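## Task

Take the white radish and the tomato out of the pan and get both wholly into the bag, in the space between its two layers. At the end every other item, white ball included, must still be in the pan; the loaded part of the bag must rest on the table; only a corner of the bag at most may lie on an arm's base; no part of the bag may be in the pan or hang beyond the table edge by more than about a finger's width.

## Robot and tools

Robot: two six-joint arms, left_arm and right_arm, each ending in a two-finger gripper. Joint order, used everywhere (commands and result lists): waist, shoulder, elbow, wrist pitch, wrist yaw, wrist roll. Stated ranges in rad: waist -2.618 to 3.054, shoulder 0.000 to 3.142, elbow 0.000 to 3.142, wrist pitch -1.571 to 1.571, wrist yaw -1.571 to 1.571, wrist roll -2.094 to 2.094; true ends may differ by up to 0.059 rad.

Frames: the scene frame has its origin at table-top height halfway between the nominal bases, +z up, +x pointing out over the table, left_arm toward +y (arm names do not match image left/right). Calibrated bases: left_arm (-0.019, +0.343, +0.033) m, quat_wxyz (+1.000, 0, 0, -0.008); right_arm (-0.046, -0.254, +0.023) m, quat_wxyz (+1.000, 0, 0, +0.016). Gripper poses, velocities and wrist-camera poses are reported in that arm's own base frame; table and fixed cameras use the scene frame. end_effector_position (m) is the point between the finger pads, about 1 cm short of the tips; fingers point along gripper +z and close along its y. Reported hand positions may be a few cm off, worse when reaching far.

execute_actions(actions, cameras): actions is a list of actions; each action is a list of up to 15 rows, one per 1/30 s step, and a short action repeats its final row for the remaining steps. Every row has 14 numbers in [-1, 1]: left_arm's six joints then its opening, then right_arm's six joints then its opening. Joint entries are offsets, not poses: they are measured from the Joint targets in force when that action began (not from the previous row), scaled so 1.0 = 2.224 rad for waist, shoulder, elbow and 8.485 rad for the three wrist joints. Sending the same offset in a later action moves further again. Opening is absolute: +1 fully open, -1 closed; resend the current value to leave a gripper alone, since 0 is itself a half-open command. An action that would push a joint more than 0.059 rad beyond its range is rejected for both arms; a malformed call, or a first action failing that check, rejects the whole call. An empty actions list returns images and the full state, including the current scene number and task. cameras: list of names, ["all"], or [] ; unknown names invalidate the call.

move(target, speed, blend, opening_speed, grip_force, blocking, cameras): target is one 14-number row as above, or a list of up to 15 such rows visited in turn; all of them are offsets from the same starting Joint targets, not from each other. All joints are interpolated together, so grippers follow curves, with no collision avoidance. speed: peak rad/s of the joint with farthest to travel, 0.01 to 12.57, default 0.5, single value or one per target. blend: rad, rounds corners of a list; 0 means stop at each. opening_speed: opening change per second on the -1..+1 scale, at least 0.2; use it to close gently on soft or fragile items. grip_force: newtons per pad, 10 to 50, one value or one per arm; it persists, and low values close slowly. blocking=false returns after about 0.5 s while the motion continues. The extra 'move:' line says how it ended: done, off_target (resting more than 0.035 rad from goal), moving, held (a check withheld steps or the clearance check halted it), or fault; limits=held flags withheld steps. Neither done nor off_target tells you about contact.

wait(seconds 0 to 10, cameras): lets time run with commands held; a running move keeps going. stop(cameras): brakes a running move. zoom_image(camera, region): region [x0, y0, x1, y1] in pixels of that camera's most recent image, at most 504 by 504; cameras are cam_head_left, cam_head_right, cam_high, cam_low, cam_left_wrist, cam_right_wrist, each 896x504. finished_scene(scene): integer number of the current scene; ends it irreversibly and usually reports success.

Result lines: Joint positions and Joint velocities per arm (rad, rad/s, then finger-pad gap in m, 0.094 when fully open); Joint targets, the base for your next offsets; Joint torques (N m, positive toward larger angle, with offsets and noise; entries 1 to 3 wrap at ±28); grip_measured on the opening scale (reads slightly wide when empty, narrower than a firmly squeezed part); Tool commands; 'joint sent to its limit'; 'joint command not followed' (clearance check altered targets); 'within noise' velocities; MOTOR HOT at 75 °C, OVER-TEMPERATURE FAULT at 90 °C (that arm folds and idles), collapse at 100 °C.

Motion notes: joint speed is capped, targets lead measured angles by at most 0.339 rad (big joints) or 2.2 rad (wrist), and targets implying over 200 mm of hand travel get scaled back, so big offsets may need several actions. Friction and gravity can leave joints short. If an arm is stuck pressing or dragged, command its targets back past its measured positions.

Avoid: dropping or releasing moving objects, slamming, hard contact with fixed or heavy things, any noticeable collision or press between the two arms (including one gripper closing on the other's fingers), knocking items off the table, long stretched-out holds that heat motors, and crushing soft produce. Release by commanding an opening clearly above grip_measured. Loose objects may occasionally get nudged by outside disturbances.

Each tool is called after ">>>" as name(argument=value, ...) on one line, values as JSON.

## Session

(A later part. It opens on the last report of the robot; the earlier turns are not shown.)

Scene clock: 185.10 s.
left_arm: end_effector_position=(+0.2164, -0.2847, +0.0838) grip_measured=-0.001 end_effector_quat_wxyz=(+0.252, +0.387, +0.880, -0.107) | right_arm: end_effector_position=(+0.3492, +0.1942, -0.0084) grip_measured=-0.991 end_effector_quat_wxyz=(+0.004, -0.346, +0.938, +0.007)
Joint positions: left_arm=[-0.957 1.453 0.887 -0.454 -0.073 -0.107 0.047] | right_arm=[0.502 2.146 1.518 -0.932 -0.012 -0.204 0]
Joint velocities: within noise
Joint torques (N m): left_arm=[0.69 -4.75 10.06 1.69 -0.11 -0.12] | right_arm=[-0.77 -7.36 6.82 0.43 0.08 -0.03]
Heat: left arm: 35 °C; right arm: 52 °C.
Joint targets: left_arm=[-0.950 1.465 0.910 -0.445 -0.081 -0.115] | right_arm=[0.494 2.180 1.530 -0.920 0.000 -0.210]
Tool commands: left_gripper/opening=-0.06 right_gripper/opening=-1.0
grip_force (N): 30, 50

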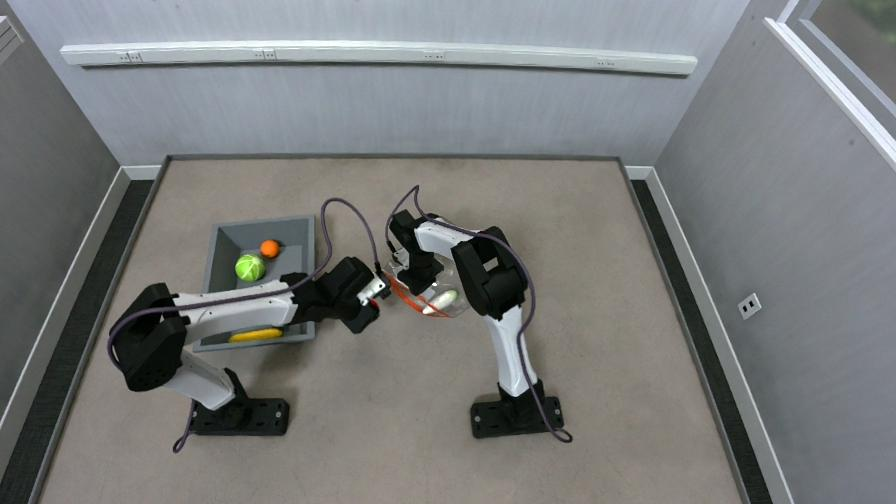

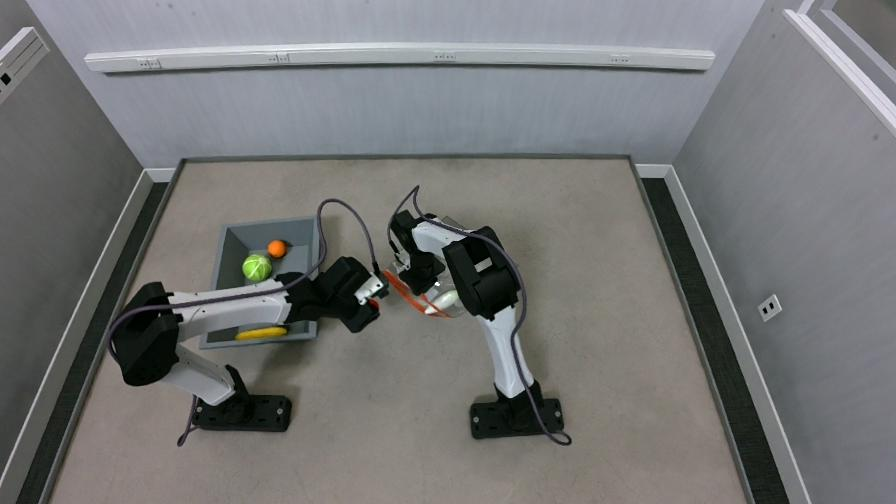

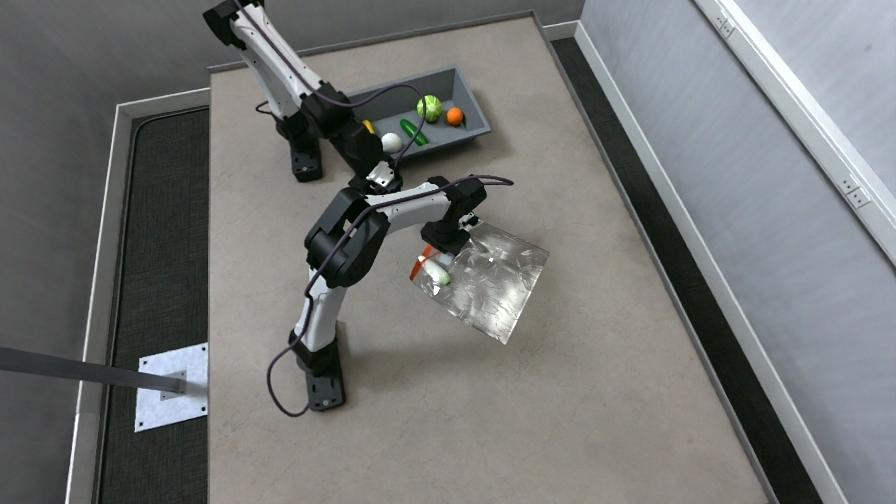

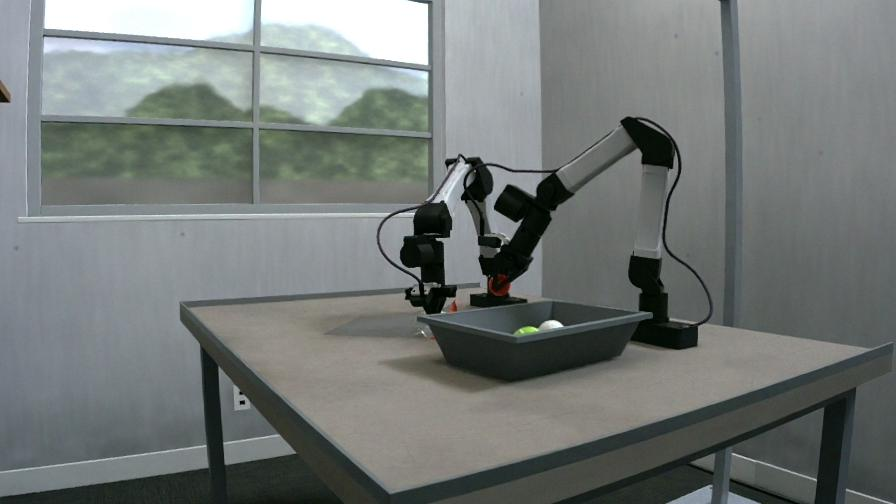

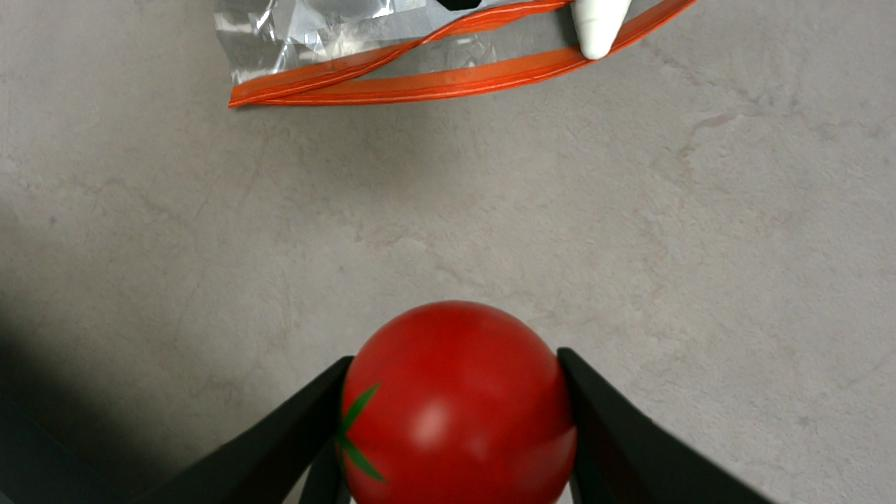

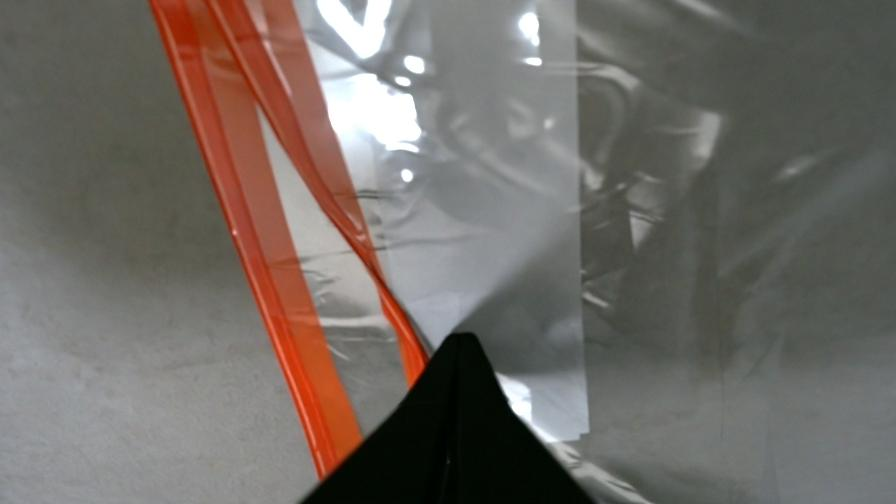

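>>> move(target=[0,0,0,0,0,0,-0.06,0,-0.041,0.064,-0.0276,0,0,-1], speed=0.3, cameras=["cam_left_wrist","cam_right_wrist"])

Scene clock: 188.07 s.
left_arm: end_effector_position=(+0.2164, -0.2847, +0.0838) grip_measured=-0.001 end_effector_quat_wxyz=(+0.252, +0.387, +0.880, -0.107) | right_arm: end_effector_position=(+0.3403, +0.1888, +0.0247) grip_measured=-0.991 end_effector_quat_wxyz=(-0.036, -0.345, +0.938, +0.000)
Joint positions: left_arm=[-0.957 1.453 0.887 -0.454 -0.073 -0.107 0.047] | right_arm=[0.502 2.142 1.647 -1.147 -0.01 -0.204 0]
Joint torques (N m): left_arm=[0.75 -4.81 10.06 1.69 -0.11 -0.12] | right_arm=[-0.79 -15.01 8.14 0.12 0.06 -0.02]
Heat: left arm: 36 °C; right arm: 52 °C.
Joint targets: left_arm=[-0.950 1.465 0.910 -0.445 -0.081 -0.115] | right_arm=[0.494 2.089 1.672 -1.154 0.000 -0.210]
grip_force (N): 30, 50
move: off_target (right_arm); right_arm: the shoulder is farthest, 0.053 rad from its target
Images, in order (width x height): cam_left_wrist 896x504, cam_right_wrist 896x504.

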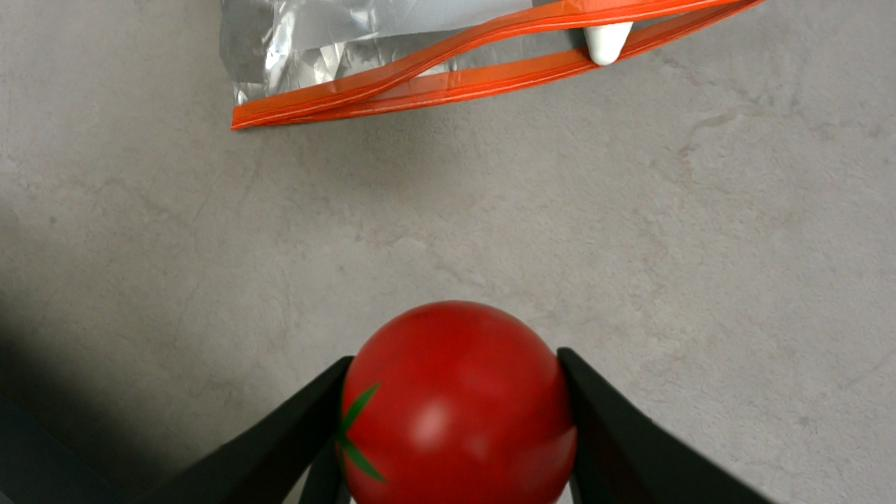

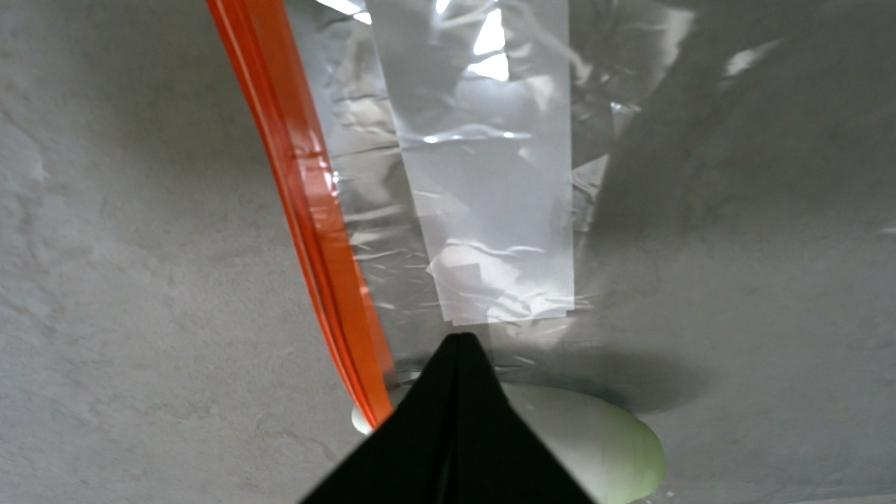

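>>> move(target=[0,0,0,0,0,0,-0.06,0.0477,-0.0355,-0.0308,0.0035,0,0,-0.5], speed=0.3, cameras=["cam_left_wrist","cam_right_wrist","cam_low"])

Scene clock: 191.20 s.
left_arm: end_effector_position=(+0.2164, -0.2847, +0.0838) grip_measured=-0.001 end_effector_quat_wxyz=(+0.252, +0.387, +0.880, -0.107) | right_arm: end_effector_position=(+0.3180, +0.2197, +0.0462) grip_measured=-0.501 end_effector_quat_wxyz=(-0.008, -0.392, +0.920, +0.002)
Joint positions: left_arm=[-0.957 1.453 0.887 -0.454 -0.073 -0.107 0.047] | right_arm=[0.601 2.058 1.608 -1.136 -0.007 -0.204 0.023]
Joint torques (N m): left_arm=[0.7 -4.79 10.06 1.71 -0.1 -0.12] | right_arm=[-0.21 -14.16 5.5 0.32 0 -0.02]
Heat: left arm: 36 °C; right arm: 54 °C.
Joint targets: left_arm=[-0.950 1.465 0.910 -0.445 -0.081 -0.115] | right_arm=[0.600 2.010 1.604 -1.124 0.000 -0.210]
grip_force (N): 30, 50
move: off_target (right_arm); right_arm: the shoulder is farthest, 0.048 rad from its target
Images, in order (width x height): cam_low 896x504, cam_left_wrist 896x504, cam_right_wrist 896x504.

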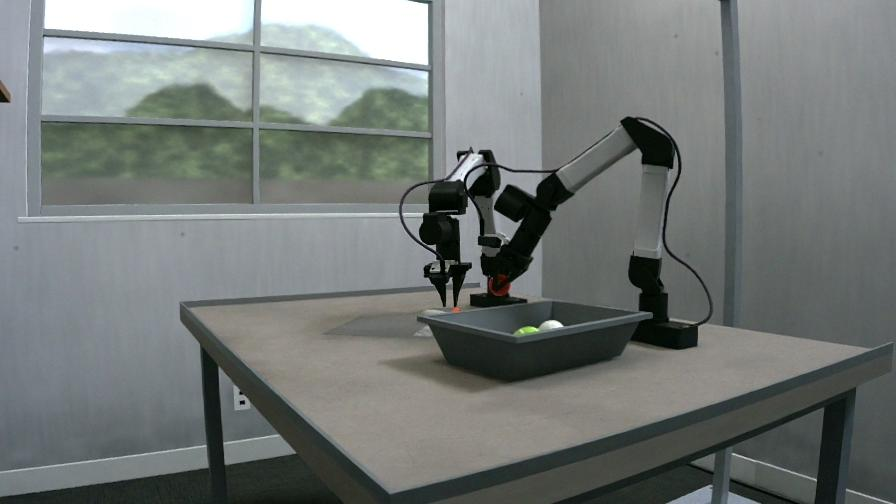

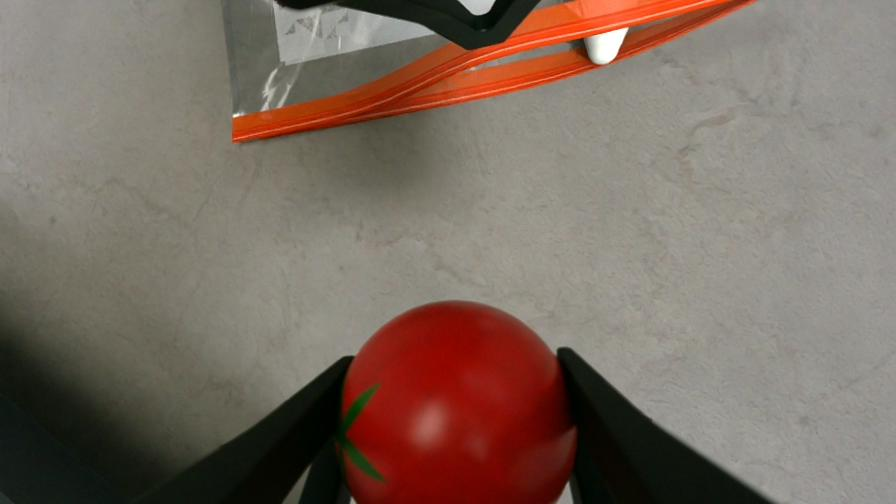

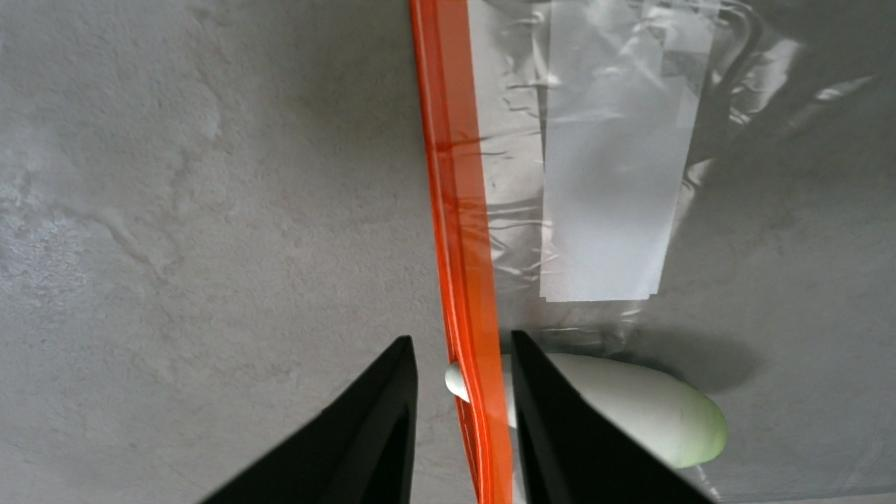

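>>> move(target=[0,0,0,0,0,0,-0.06,-0.0031,0.0315,-0.058,0.0199,0,0,-0.45], speed=0.25, cameras=["cam_left_wrist","cam_right_wrist"])

Scene clock: 193.67 s.
left_arm: end_effector_position=(+0.2164, -0.2847, +0.0838) grip_measured=-0.001 end_effector_quat_wxyz=(+0.252, +0.387, +0.880, -0.107) | right_arm: end_effector_position=(+0.3178, +0.2195, +0.0117) grip_measured=-0.451 end_effector_quat_wxyz=(+0.007, -0.392, +0.920, +0.005)
Joint positions: left_arm=[-0.957 1.453 0.887 -0.454 -0.073 -0.107 0.047] | right_arm=[0.601 2.066 1.478 -0.968 -0.007 -0.204 0.026]
Joint torques (N m): left_arm=[0.73 -4.78 10.03 1.69 -0.11 -0.13] | right_arm=[-0.77 -8.64 5.45 0.39 0.03 -0.02]
Heat: left arm: 37 °C; right arm: 54 °C.
Joint targets: left_arm=[-0.950 1.465 0.910 -0.445 -0.081 -0.115] | right_arm=[0.593 2.080 1.475 -0.956 0.000 -0.210]
grip_force (N): 30, 50
move: done
Images, in order (width x height): cam_left_wrist 896x504, cam_right_wrist 896x504.

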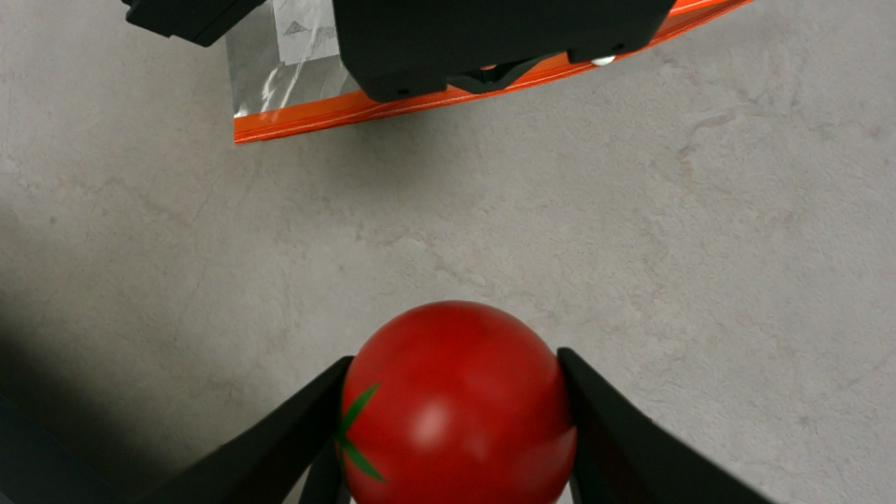

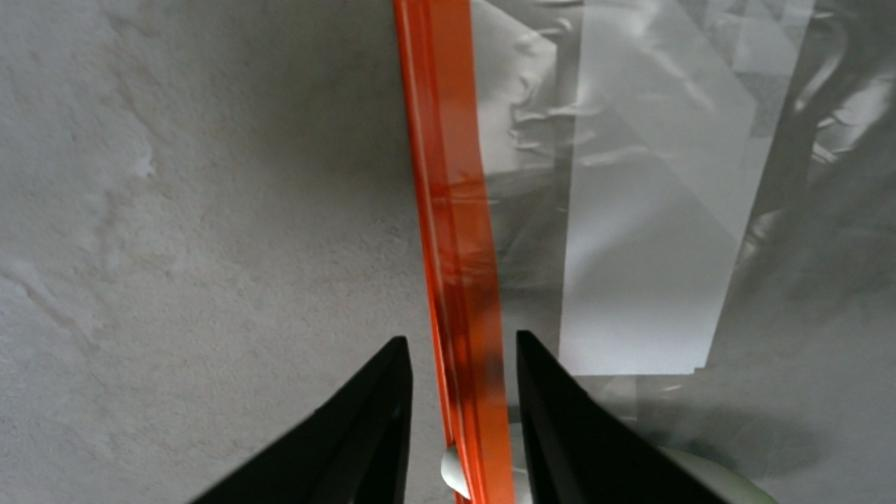

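>>> move(target=[[0,0,0,0,0,0,-0.06,0,0.008,-0.0105,0.0024,0,0,-0.45],[0,0,0,0,0,0,-0.06,0,0.008,-0.0105,0.0024,0,0,-1]], speed=0.2, opening_speed=0.8, cameras=["cam_left_wrist","cam_right_wrist"])

Scene clock: 196.00 s.
left_arm: end_effector_position=(+0.2164, -0.2847, +0.0838) grip_measured=-0.001 end_effector_quat_wxyz=(+0.252, +0.387, +0.880, -0.107) | right_arm: end_effector_position=(+0.3149, +0.2166, +0.0001) grip_measured=-0.990 end_effector_quat_wxyz=(-0.002, -0.391, +0.920, +0.003)
Joint positions: left_arm=[-0.957 1.453 0.887 -0.454 -0.073 -0.107 0.047] | right_arm=[0.599 2.083 1.455 -0.946 -0.007 -0.204 0]
Joint torques (N m): left_arm=[0.75 -4.79 10.04 1.69 -0.11 -0.12] | right_arm=[-0.62 -8.61 5.29 0.39 0.03 -0.02]
Heat: left arm: 37 °C; right arm: 54 °C.
Joint targets: left_arm=[-0.950 1.465 0.910 -0.445 -0.081 -0.115] | right_arm=[0.593 2.098 1.452 -0.935 0.000 -0.210]
grip_force (N): 30, 50
move: done
Images, in order (width x height): cam_left_wrist 896x504, cam_right_wrist 896x504.

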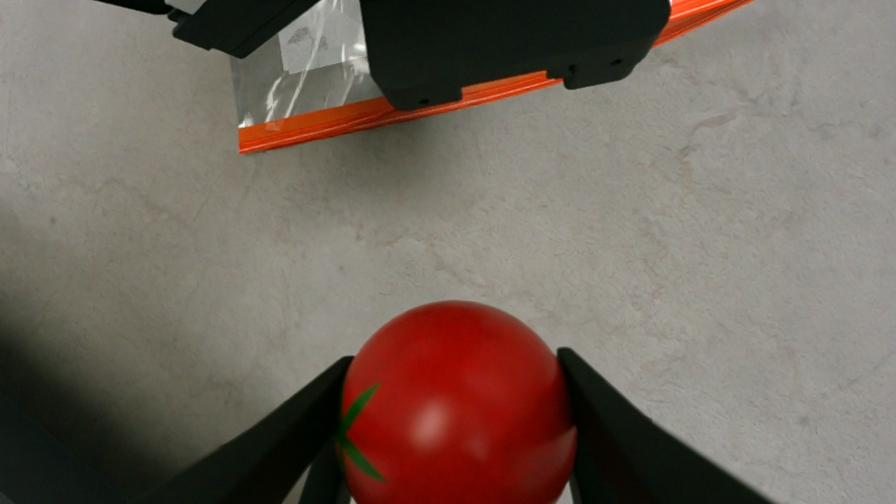

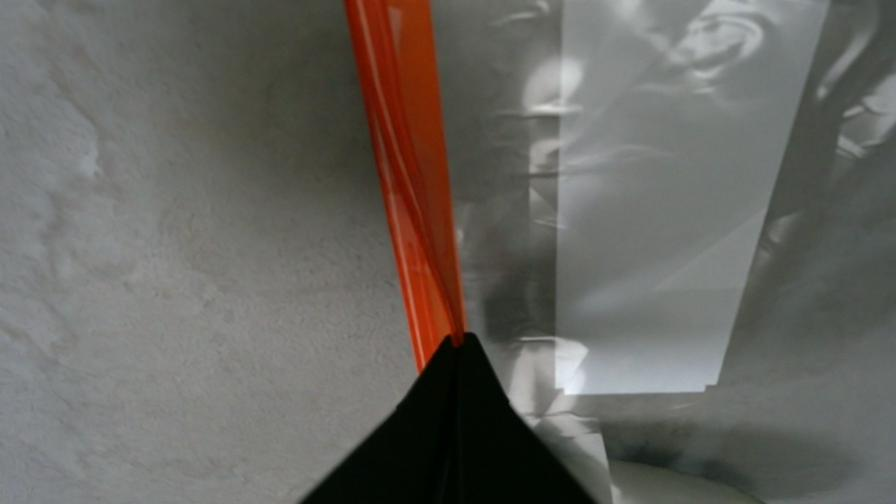

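>>> zoom_image(camera="cam_right_wrist", region=[360, 240, 610, 420])

>>> zoom_image(camera="cam_left_wrist", region=[220, 0, 770, 160])

Scaled by 2.016 from the camera's 896x504 image, which has a finer 1280x720 frame.

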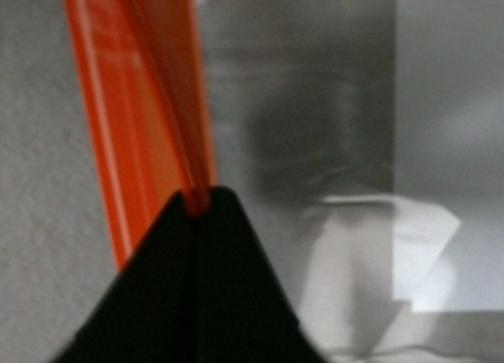

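Region (220, 0, 770, 160) is 550x160 pixels. A region can be at most 504 by 504 pixels.

>>> move(target=[0,0,0,0,0,0,-0.06,0,-0.0576,0.0823,-0.0271,0,0,-1], speed=0.25, cameras=["cam_left_wrist","cam_right_wrist","cam_low"])

Scene clock: 198.03 s.
left_arm: end_effector_position=(+0.2164, -0.2847, +0.0838) grip_measured=-0.001 end_effector_quat_wxyz=(+0.252, +0.387, +0.880, -0.107) | right_arm: end_effector_position=(+0.3169, +0.2180, +0.0637) grip_measured=-0.990 end_effector_quat_wxyz=(+0.005, -0.391, +0.920, +0.005)
Joint positions: left_arm=[-0.957 1.453 0.887 -0.454 -0.073 -0.107 0.047] | right_arm=[0.599 2.013 1.612 -1.159 -0.007 -0.204 0]
Joint torques (N m): left_arm=[0.7 -4.81 10.02 1.7 -0.11 -0.13] | right_arm=[-0.57 -13.42 8.17 0.21 0.03 -0.02]
Heat: left arm: 37 °C; right arm: 54 °C.
Joint targets: left_arm=[-0.950 1.465 0.910 -0.445 -0.081 -0.115] | right_arm=[0.593 1.970 1.635 -1.165 0.000 -0.210]
grip_force (N): 30, 50
move: off_target (right_arm); right_arm: the shoulder is farthest, 0.043 rad from its target
Images, in order (width x height): cam_low 896x504, cam_left_wrist 896x504, cam_right_wrist 896x504.

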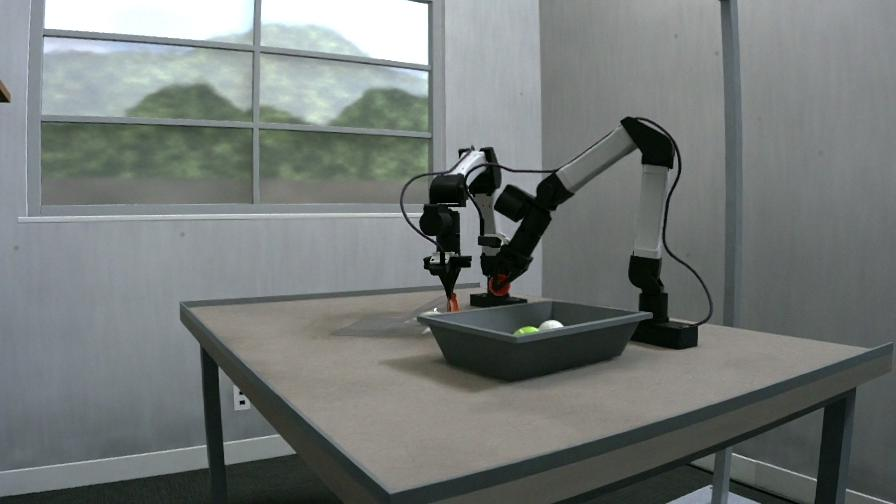

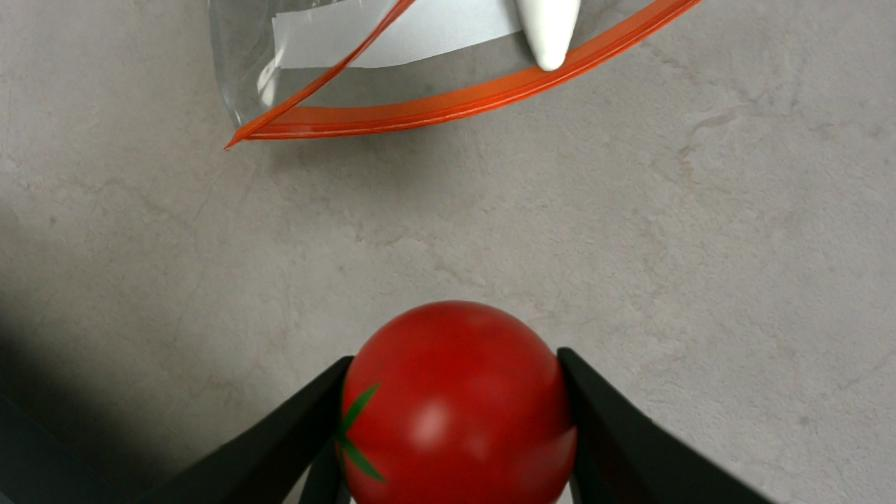

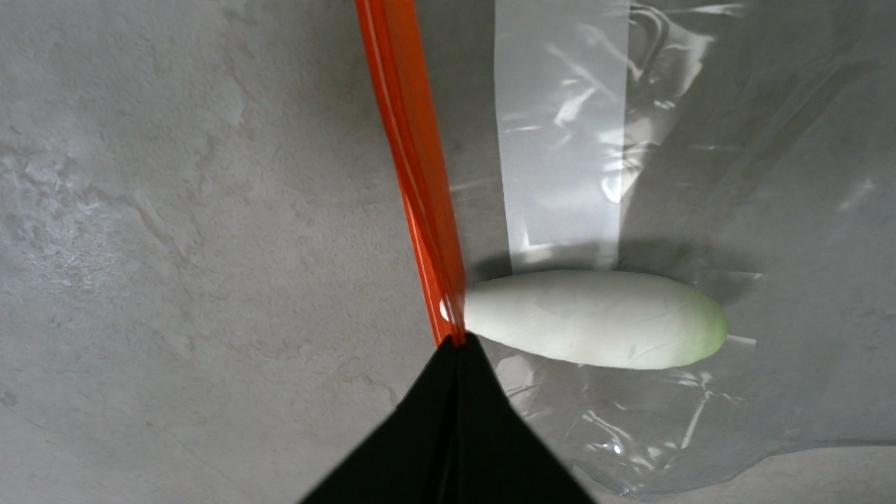

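>>> move(target=[0,0,0,0,0,0,-0.06,0.009,-0.2113,-0.3356,0.1091,0,0,-1], speed=0.4, cameras=["cam_left_wrist","cam_right_wrist","cam_low","cam_high"])

Scene clock: 202.90 s.
left_arm: end_effector_position=(+0.2164, -0.2847, +0.0838) grip_measured=-0.001 end_effector_quat_wxyz=(+0.252, +0.387, +0.880, -0.107) | right_arm: end_effector_position=(+0.3246, +0.2266, +0.0832) grip_measured=-0.990 end_effector_quat_wxyz=(+0.320, -0.374, +0.868, +0.069)
Joint positions: left_arm=[-0.957 1.453 0.887 -0.454 -0.073 -0.107 0.047] | right_arm=[0.606 1.536 0.892 -0.261 -0.007 -0.204 0]
Joint torques (N m): left_arm=[0.69 -4.77 10.04 1.7 -0.1 -0.12] | right_arm=[0.7 -9.4 6.34 1.58 0.03 -0.02]
Heat: left arm: 38 °C; right arm: 54 °C.
Joint targets: left_arm=[-0.950 1.465 0.910 -0.445 -0.081 -0.115] | right_arm=[0.613 1.500 0.888 -0.239 0.000 -0.210]
grip_force (N): 30, 50
move: off_target (right_arm); right_arm: the shoulder is farthest, 0.036 rad from its target
Images, in order (width x height): cam_high 896x504, cam_low 896x504, cam_left_wrist 896x504, cam_right_wrist 896x504.

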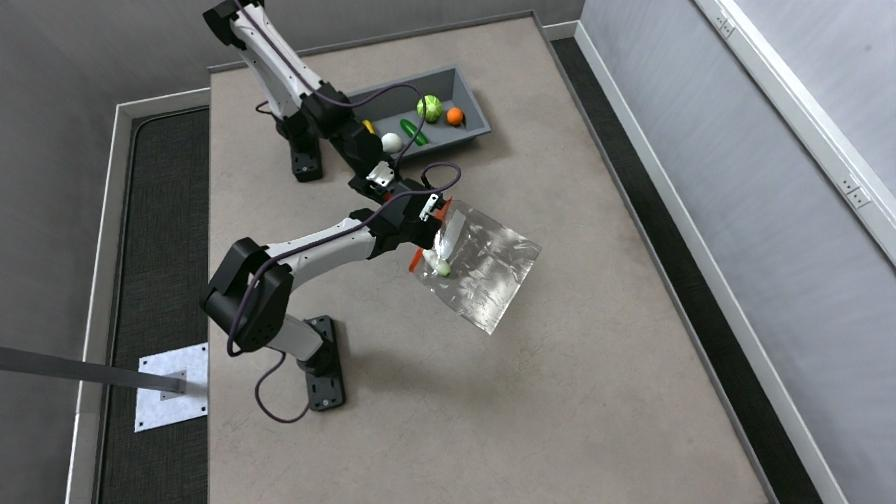

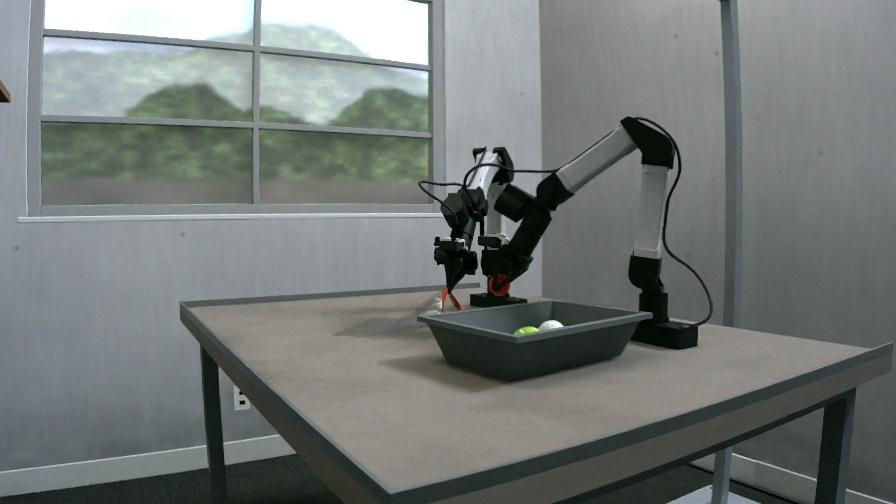

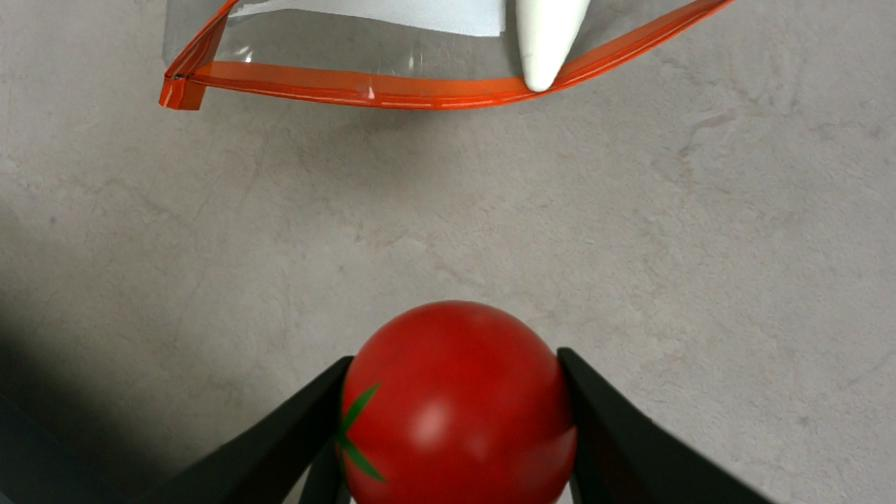

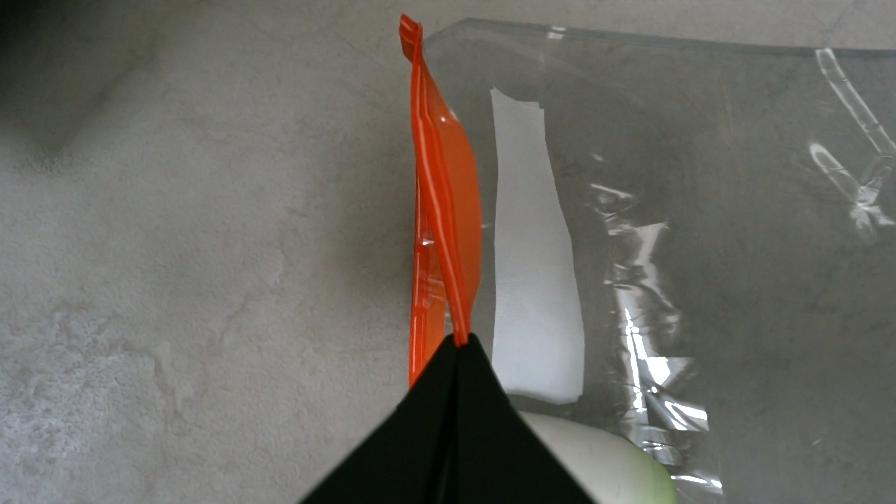

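>>> move(target=[0.0661,0.1349,-0.0447,0.0477,0.0117,0.0159,-0.06,0,0,0,0,0,0,-1], speed=0.3, cameras=["cam_left_wrist","cam_right_wrist","cam_low"])

Scene clock: 206.93 s.
left_arm: end_effector_position=(+0.2759, -0.2893, +0.0064) grip_measured=-0.001 end_effector_quat_wxyz=(+0.268, +0.380, +0.878, -0.114) | right_arm: end_effector_position=(+0.3247, +0.2266, +0.0833) grip_measured=-0.990 end_effector_quat_wxyz=(+0.320, -0.374, +0.868, +0.069)
Joint positions: left_arm=[-0.808 1.751 0.82 -0.049 0.002 0.007 0.047] | right_arm=[0.606 1.536 0.892 -0.261 -0.007 -0.204 0]
Joint torques (N m): left_arm=[0.61 -6.42 5.74 1.78 0.16 0.06] | right_arm=[0.69 -9.4 6.34 1.58 0.03 -0.02]
Heat: left arm: 38 °C; right arm: 54 °C.
Joint targets: left_arm=[-0.803 1.764 0.811 -0.040 0.018 0.020] | right_arm=[0.613 1.500 0.888 -0.240 0.000 -0.210]
grip_force (N): 30, 50
move: off_target (right_arm); right_arm: the shoulder is farthest, 0.036 rad from its target
Images, in order (width x height): cam_low 896x504, cam_left_wrist 896x504, cam_right_wrist 896x504.

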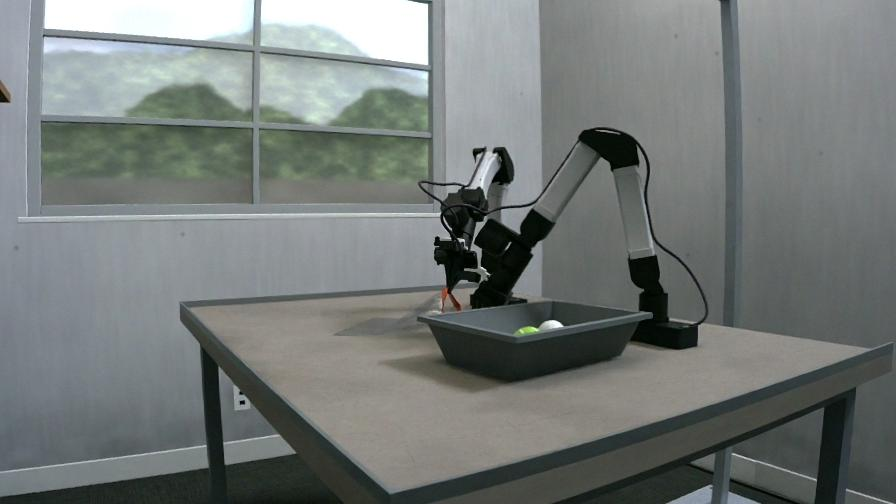

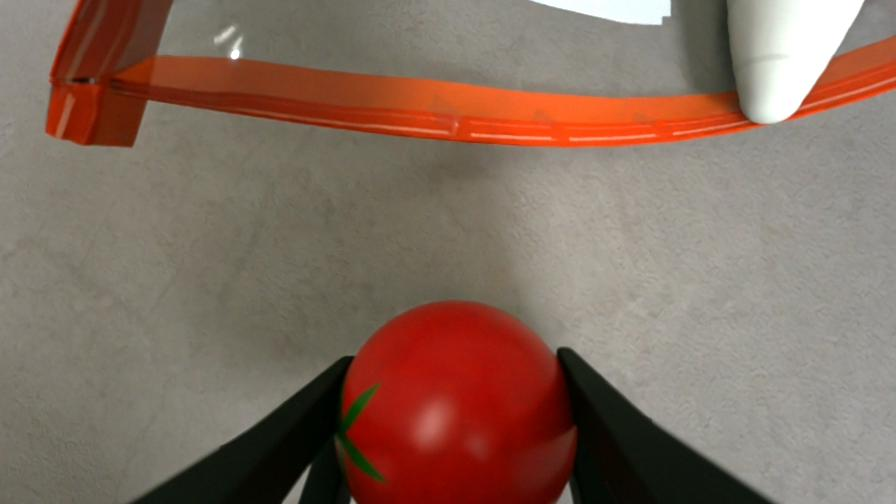

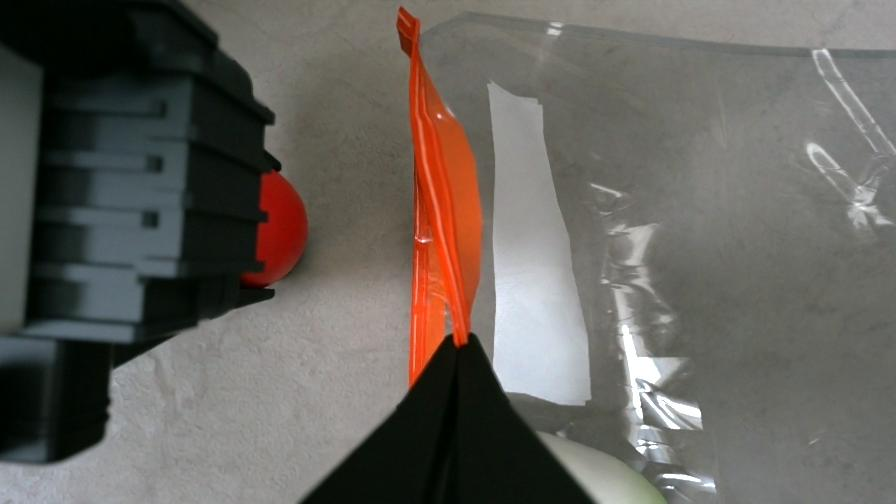

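>>> move(target=[0,0,0,0,0,0,-0.06,0,-0.0238,0.0256,-0.0088,0,0,-1], speed=0.2, cameras=["cam_left_wrist","cam_right_wrist"])

Scene clock: 209.33 s.
left_arm: end_effector_position=(+0.2760, -0.2894, +0.0065) grip_measured=-0.001 end_effector_quat_wxyz=(+0.268, +0.380, +0.878, -0.114) | right_arm: end_effector_position=(+0.3222, +0.2249, +0.1056) grip_measured=-0.990 end_effector_quat_wxyz=(+0.331, -0.372, +0.864, +0.071)
Joint positions: left_arm=[-0.808 1.751 0.82 -0.049 0.002 0.007 0.047] | right_arm=[0.606 1.478 0.917 -0.318 -0.007 -0.204 0]
Joint torques (N m): left_arm=[0.64 -6.35 5.75 1.77 0.16 0.06] | right_arm=[0.69 -8.68 9.54 1.47 0.03 -0.02]
Heat: left arm: 37 °C; right arm: 54 °C.
Joint targets: left_arm=[-0.803 1.764 0.811 -0.040 0.018 0.019] | right_arm=[0.613 1.447 0.945 -0.314 0.000 -0.210]
grip_force (N): 30, 50
move: done
Images, in order (width x height): cam_left_wrist 896x504, cam_right_wrist 896x504.

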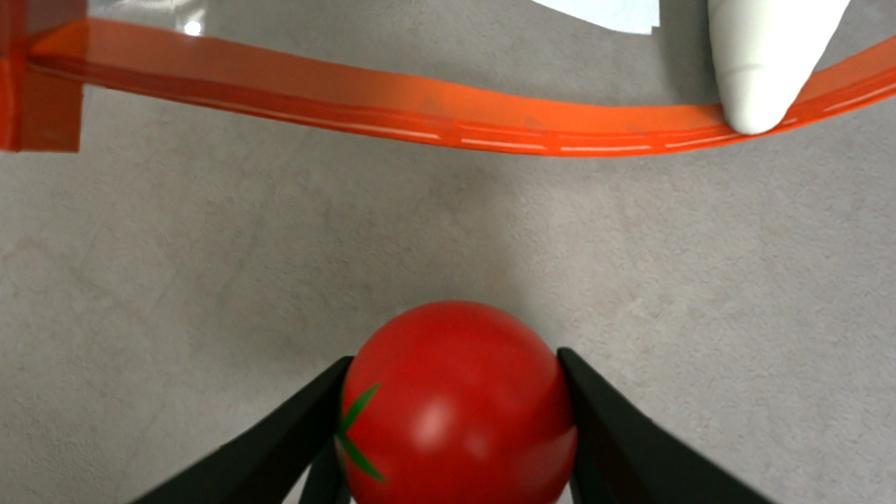

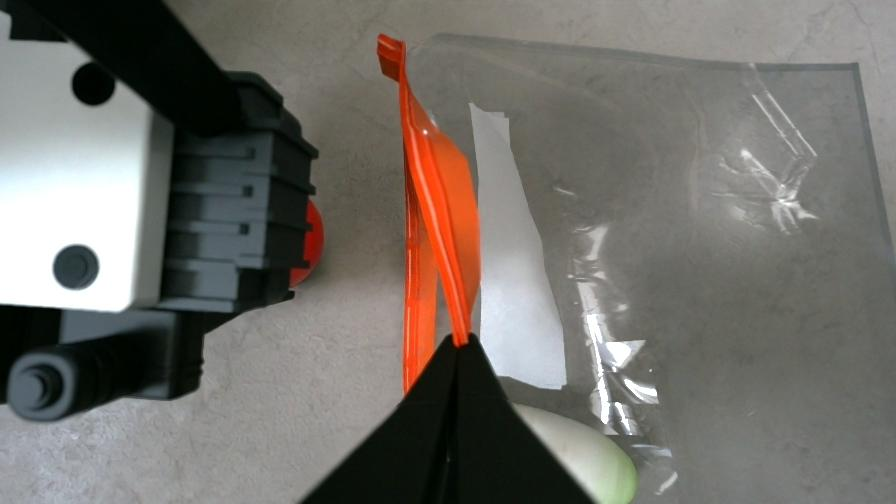

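>>> move(target=[0.0246,0.068,0.0985,-0.0074,0.0038,0.0055,-0.06,0,0,0,0,0,0,-1], speed=0.2, cameras=["cam_left_wrist","cam_right_wrist"])

Scene clock: 211.97 s.
left_arm: end_effector_position=(+0.3197, -0.3083, +0.0057) grip_measured=-0.001 end_effector_quat_wxyz=(+0.268, +0.380, +0.878, -0.115) | right_arm: end_effector_position=(+0.3221, +0.2248, +0.1055) grip_measured=-0.990 end_effector_quat_wxyz=(+0.331, -0.372, +0.864, +0.071)
Joint positions: left_arm=[-0.754 1.897 1.009 -0.091 0.034 0.054 0.047] | right_arm=[0.606 1.478 0.917 -0.319 -0.007 -0.204 0]
Joint torques (N m): left_arm=[0.68 -7.42 8.84 1.55 0.18 0.07] | right_arm=[0.69 -8.66 9.52 1.45 0.03 -0.01]
Heat: left arm: 37 °C; right arm: 53 °C.
Joint targets: left_arm=[-0.748 1.916 1.030 -0.104 0.051 0.066] | right_arm=[0.613 1.447 0.945 -0.314 0.000 -0.210]
grip_force (N): 30, 50
move: done
Images, in order (width x height): cam_left_wrist 896x504, cam_right_wrist 896x504.

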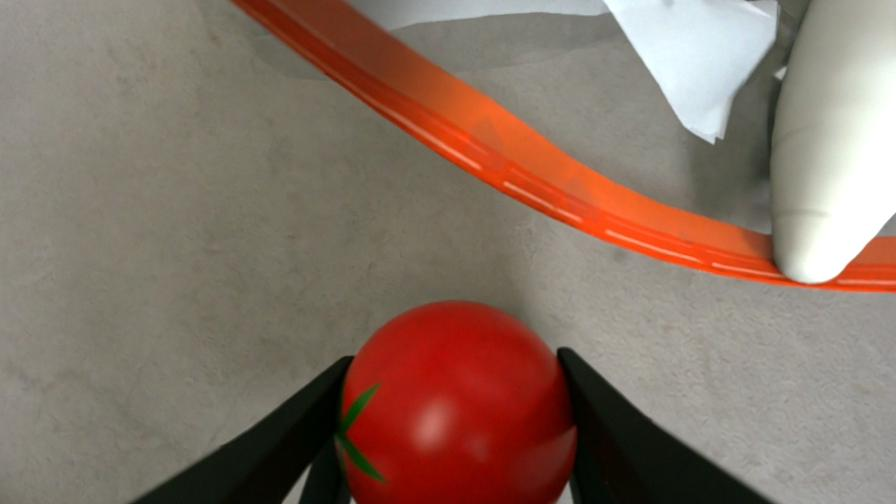

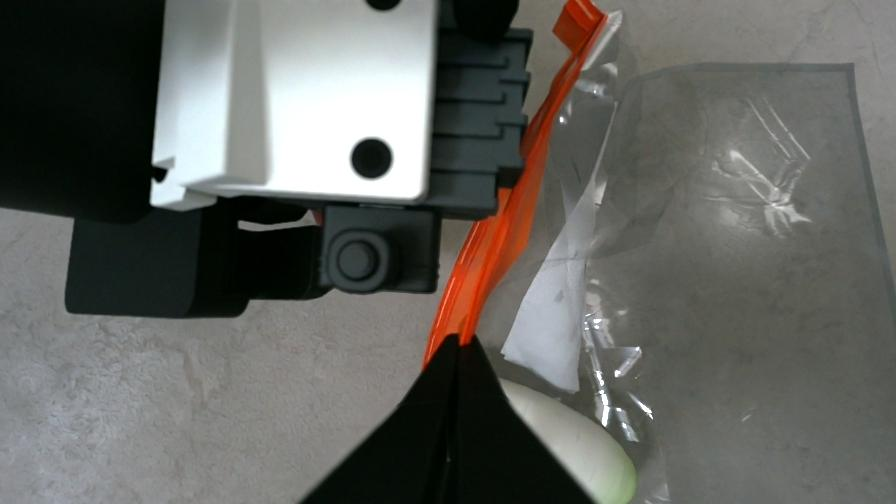

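>>> execute_actions(actions=[], cameras=["cam_low","cam_high"])

>>> zoom_image(camera="cam_low", region=[410, 140, 570, 330])

>>> zoom_image(camera="cam_high", region=[320, 130, 560, 340])

Scene clock: 212.87 s.
left_arm: end_effector_position=(+0.3197, -0.3083, +0.0057) grip_measured=-0.001 end_effector_quat_wxyz=(+0.268, +0.380, +0.878, -0.115) | right_arm: end_effector_position=(+0.3221, +0.2248, +0.1055) grip_measured=-0.990 end_effector_quat_wxyz=(+0.331, -0.372, +0.864, +0.071)
Joint positions: left_arm=[-0.754 1.897 1.009 -0.091 0.034 0.054 0.047] | right_arm=[0.606 1.478 0.917 -0.319 -0.007 -0.204 0]
Joint velocities: within noise
Joint torques (N m): left_arm=[0.62 -7.38 8.84 1.54 0.19 0.06] | right_arm=[0.69 -8.66 9.55 1.45 0.03 -0.02]
Heat: left arm: 37 °C; right arm: 53 °C.
Joint targets: left_arm=[-0.748 1.916 1.030 -0.103 0.051 0.066] | right_arm=[0.613 1.447 0.945 -0.314 0.000 -0.210]
Tool commands: left_gripper/opening=-0.06 right_gripper/opening=-1.0
grip_force (N): 30, 50
Images, in order (width x height): cam_high 896x504, cam_low 896x504.

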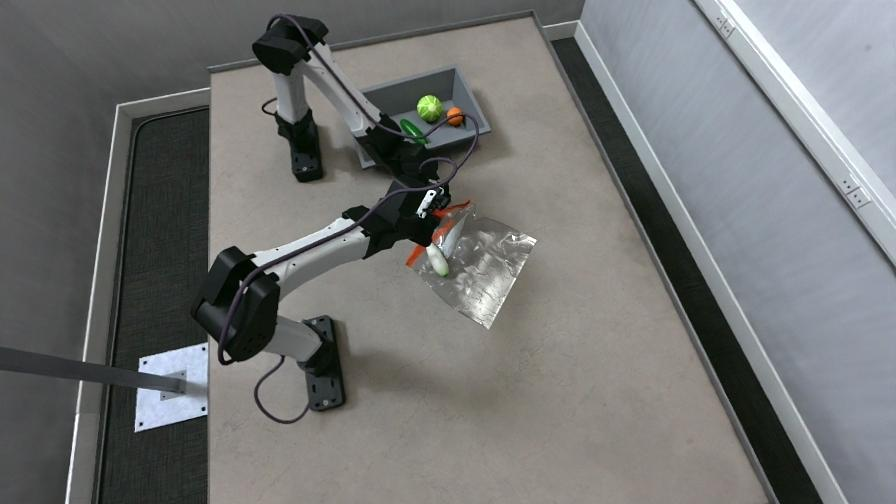

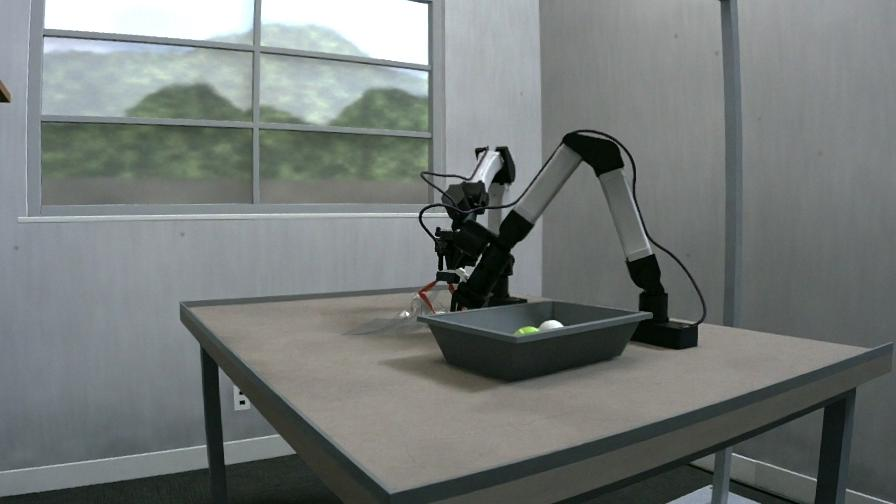

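Scaled by 2.653 from the camera's 896x504 image, which has a finer 1280x720 frame.

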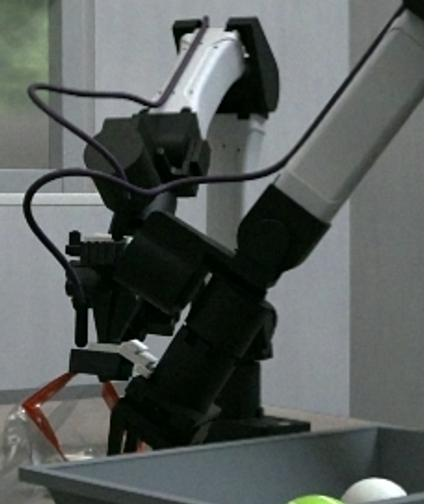

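Scaled by 2.100 from the camera's 896x504 image, which has a finer 1280x720 frame.

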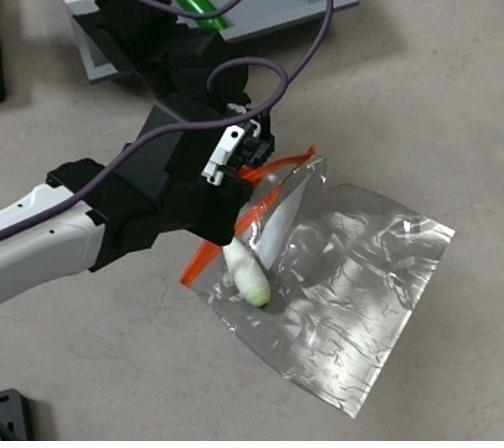

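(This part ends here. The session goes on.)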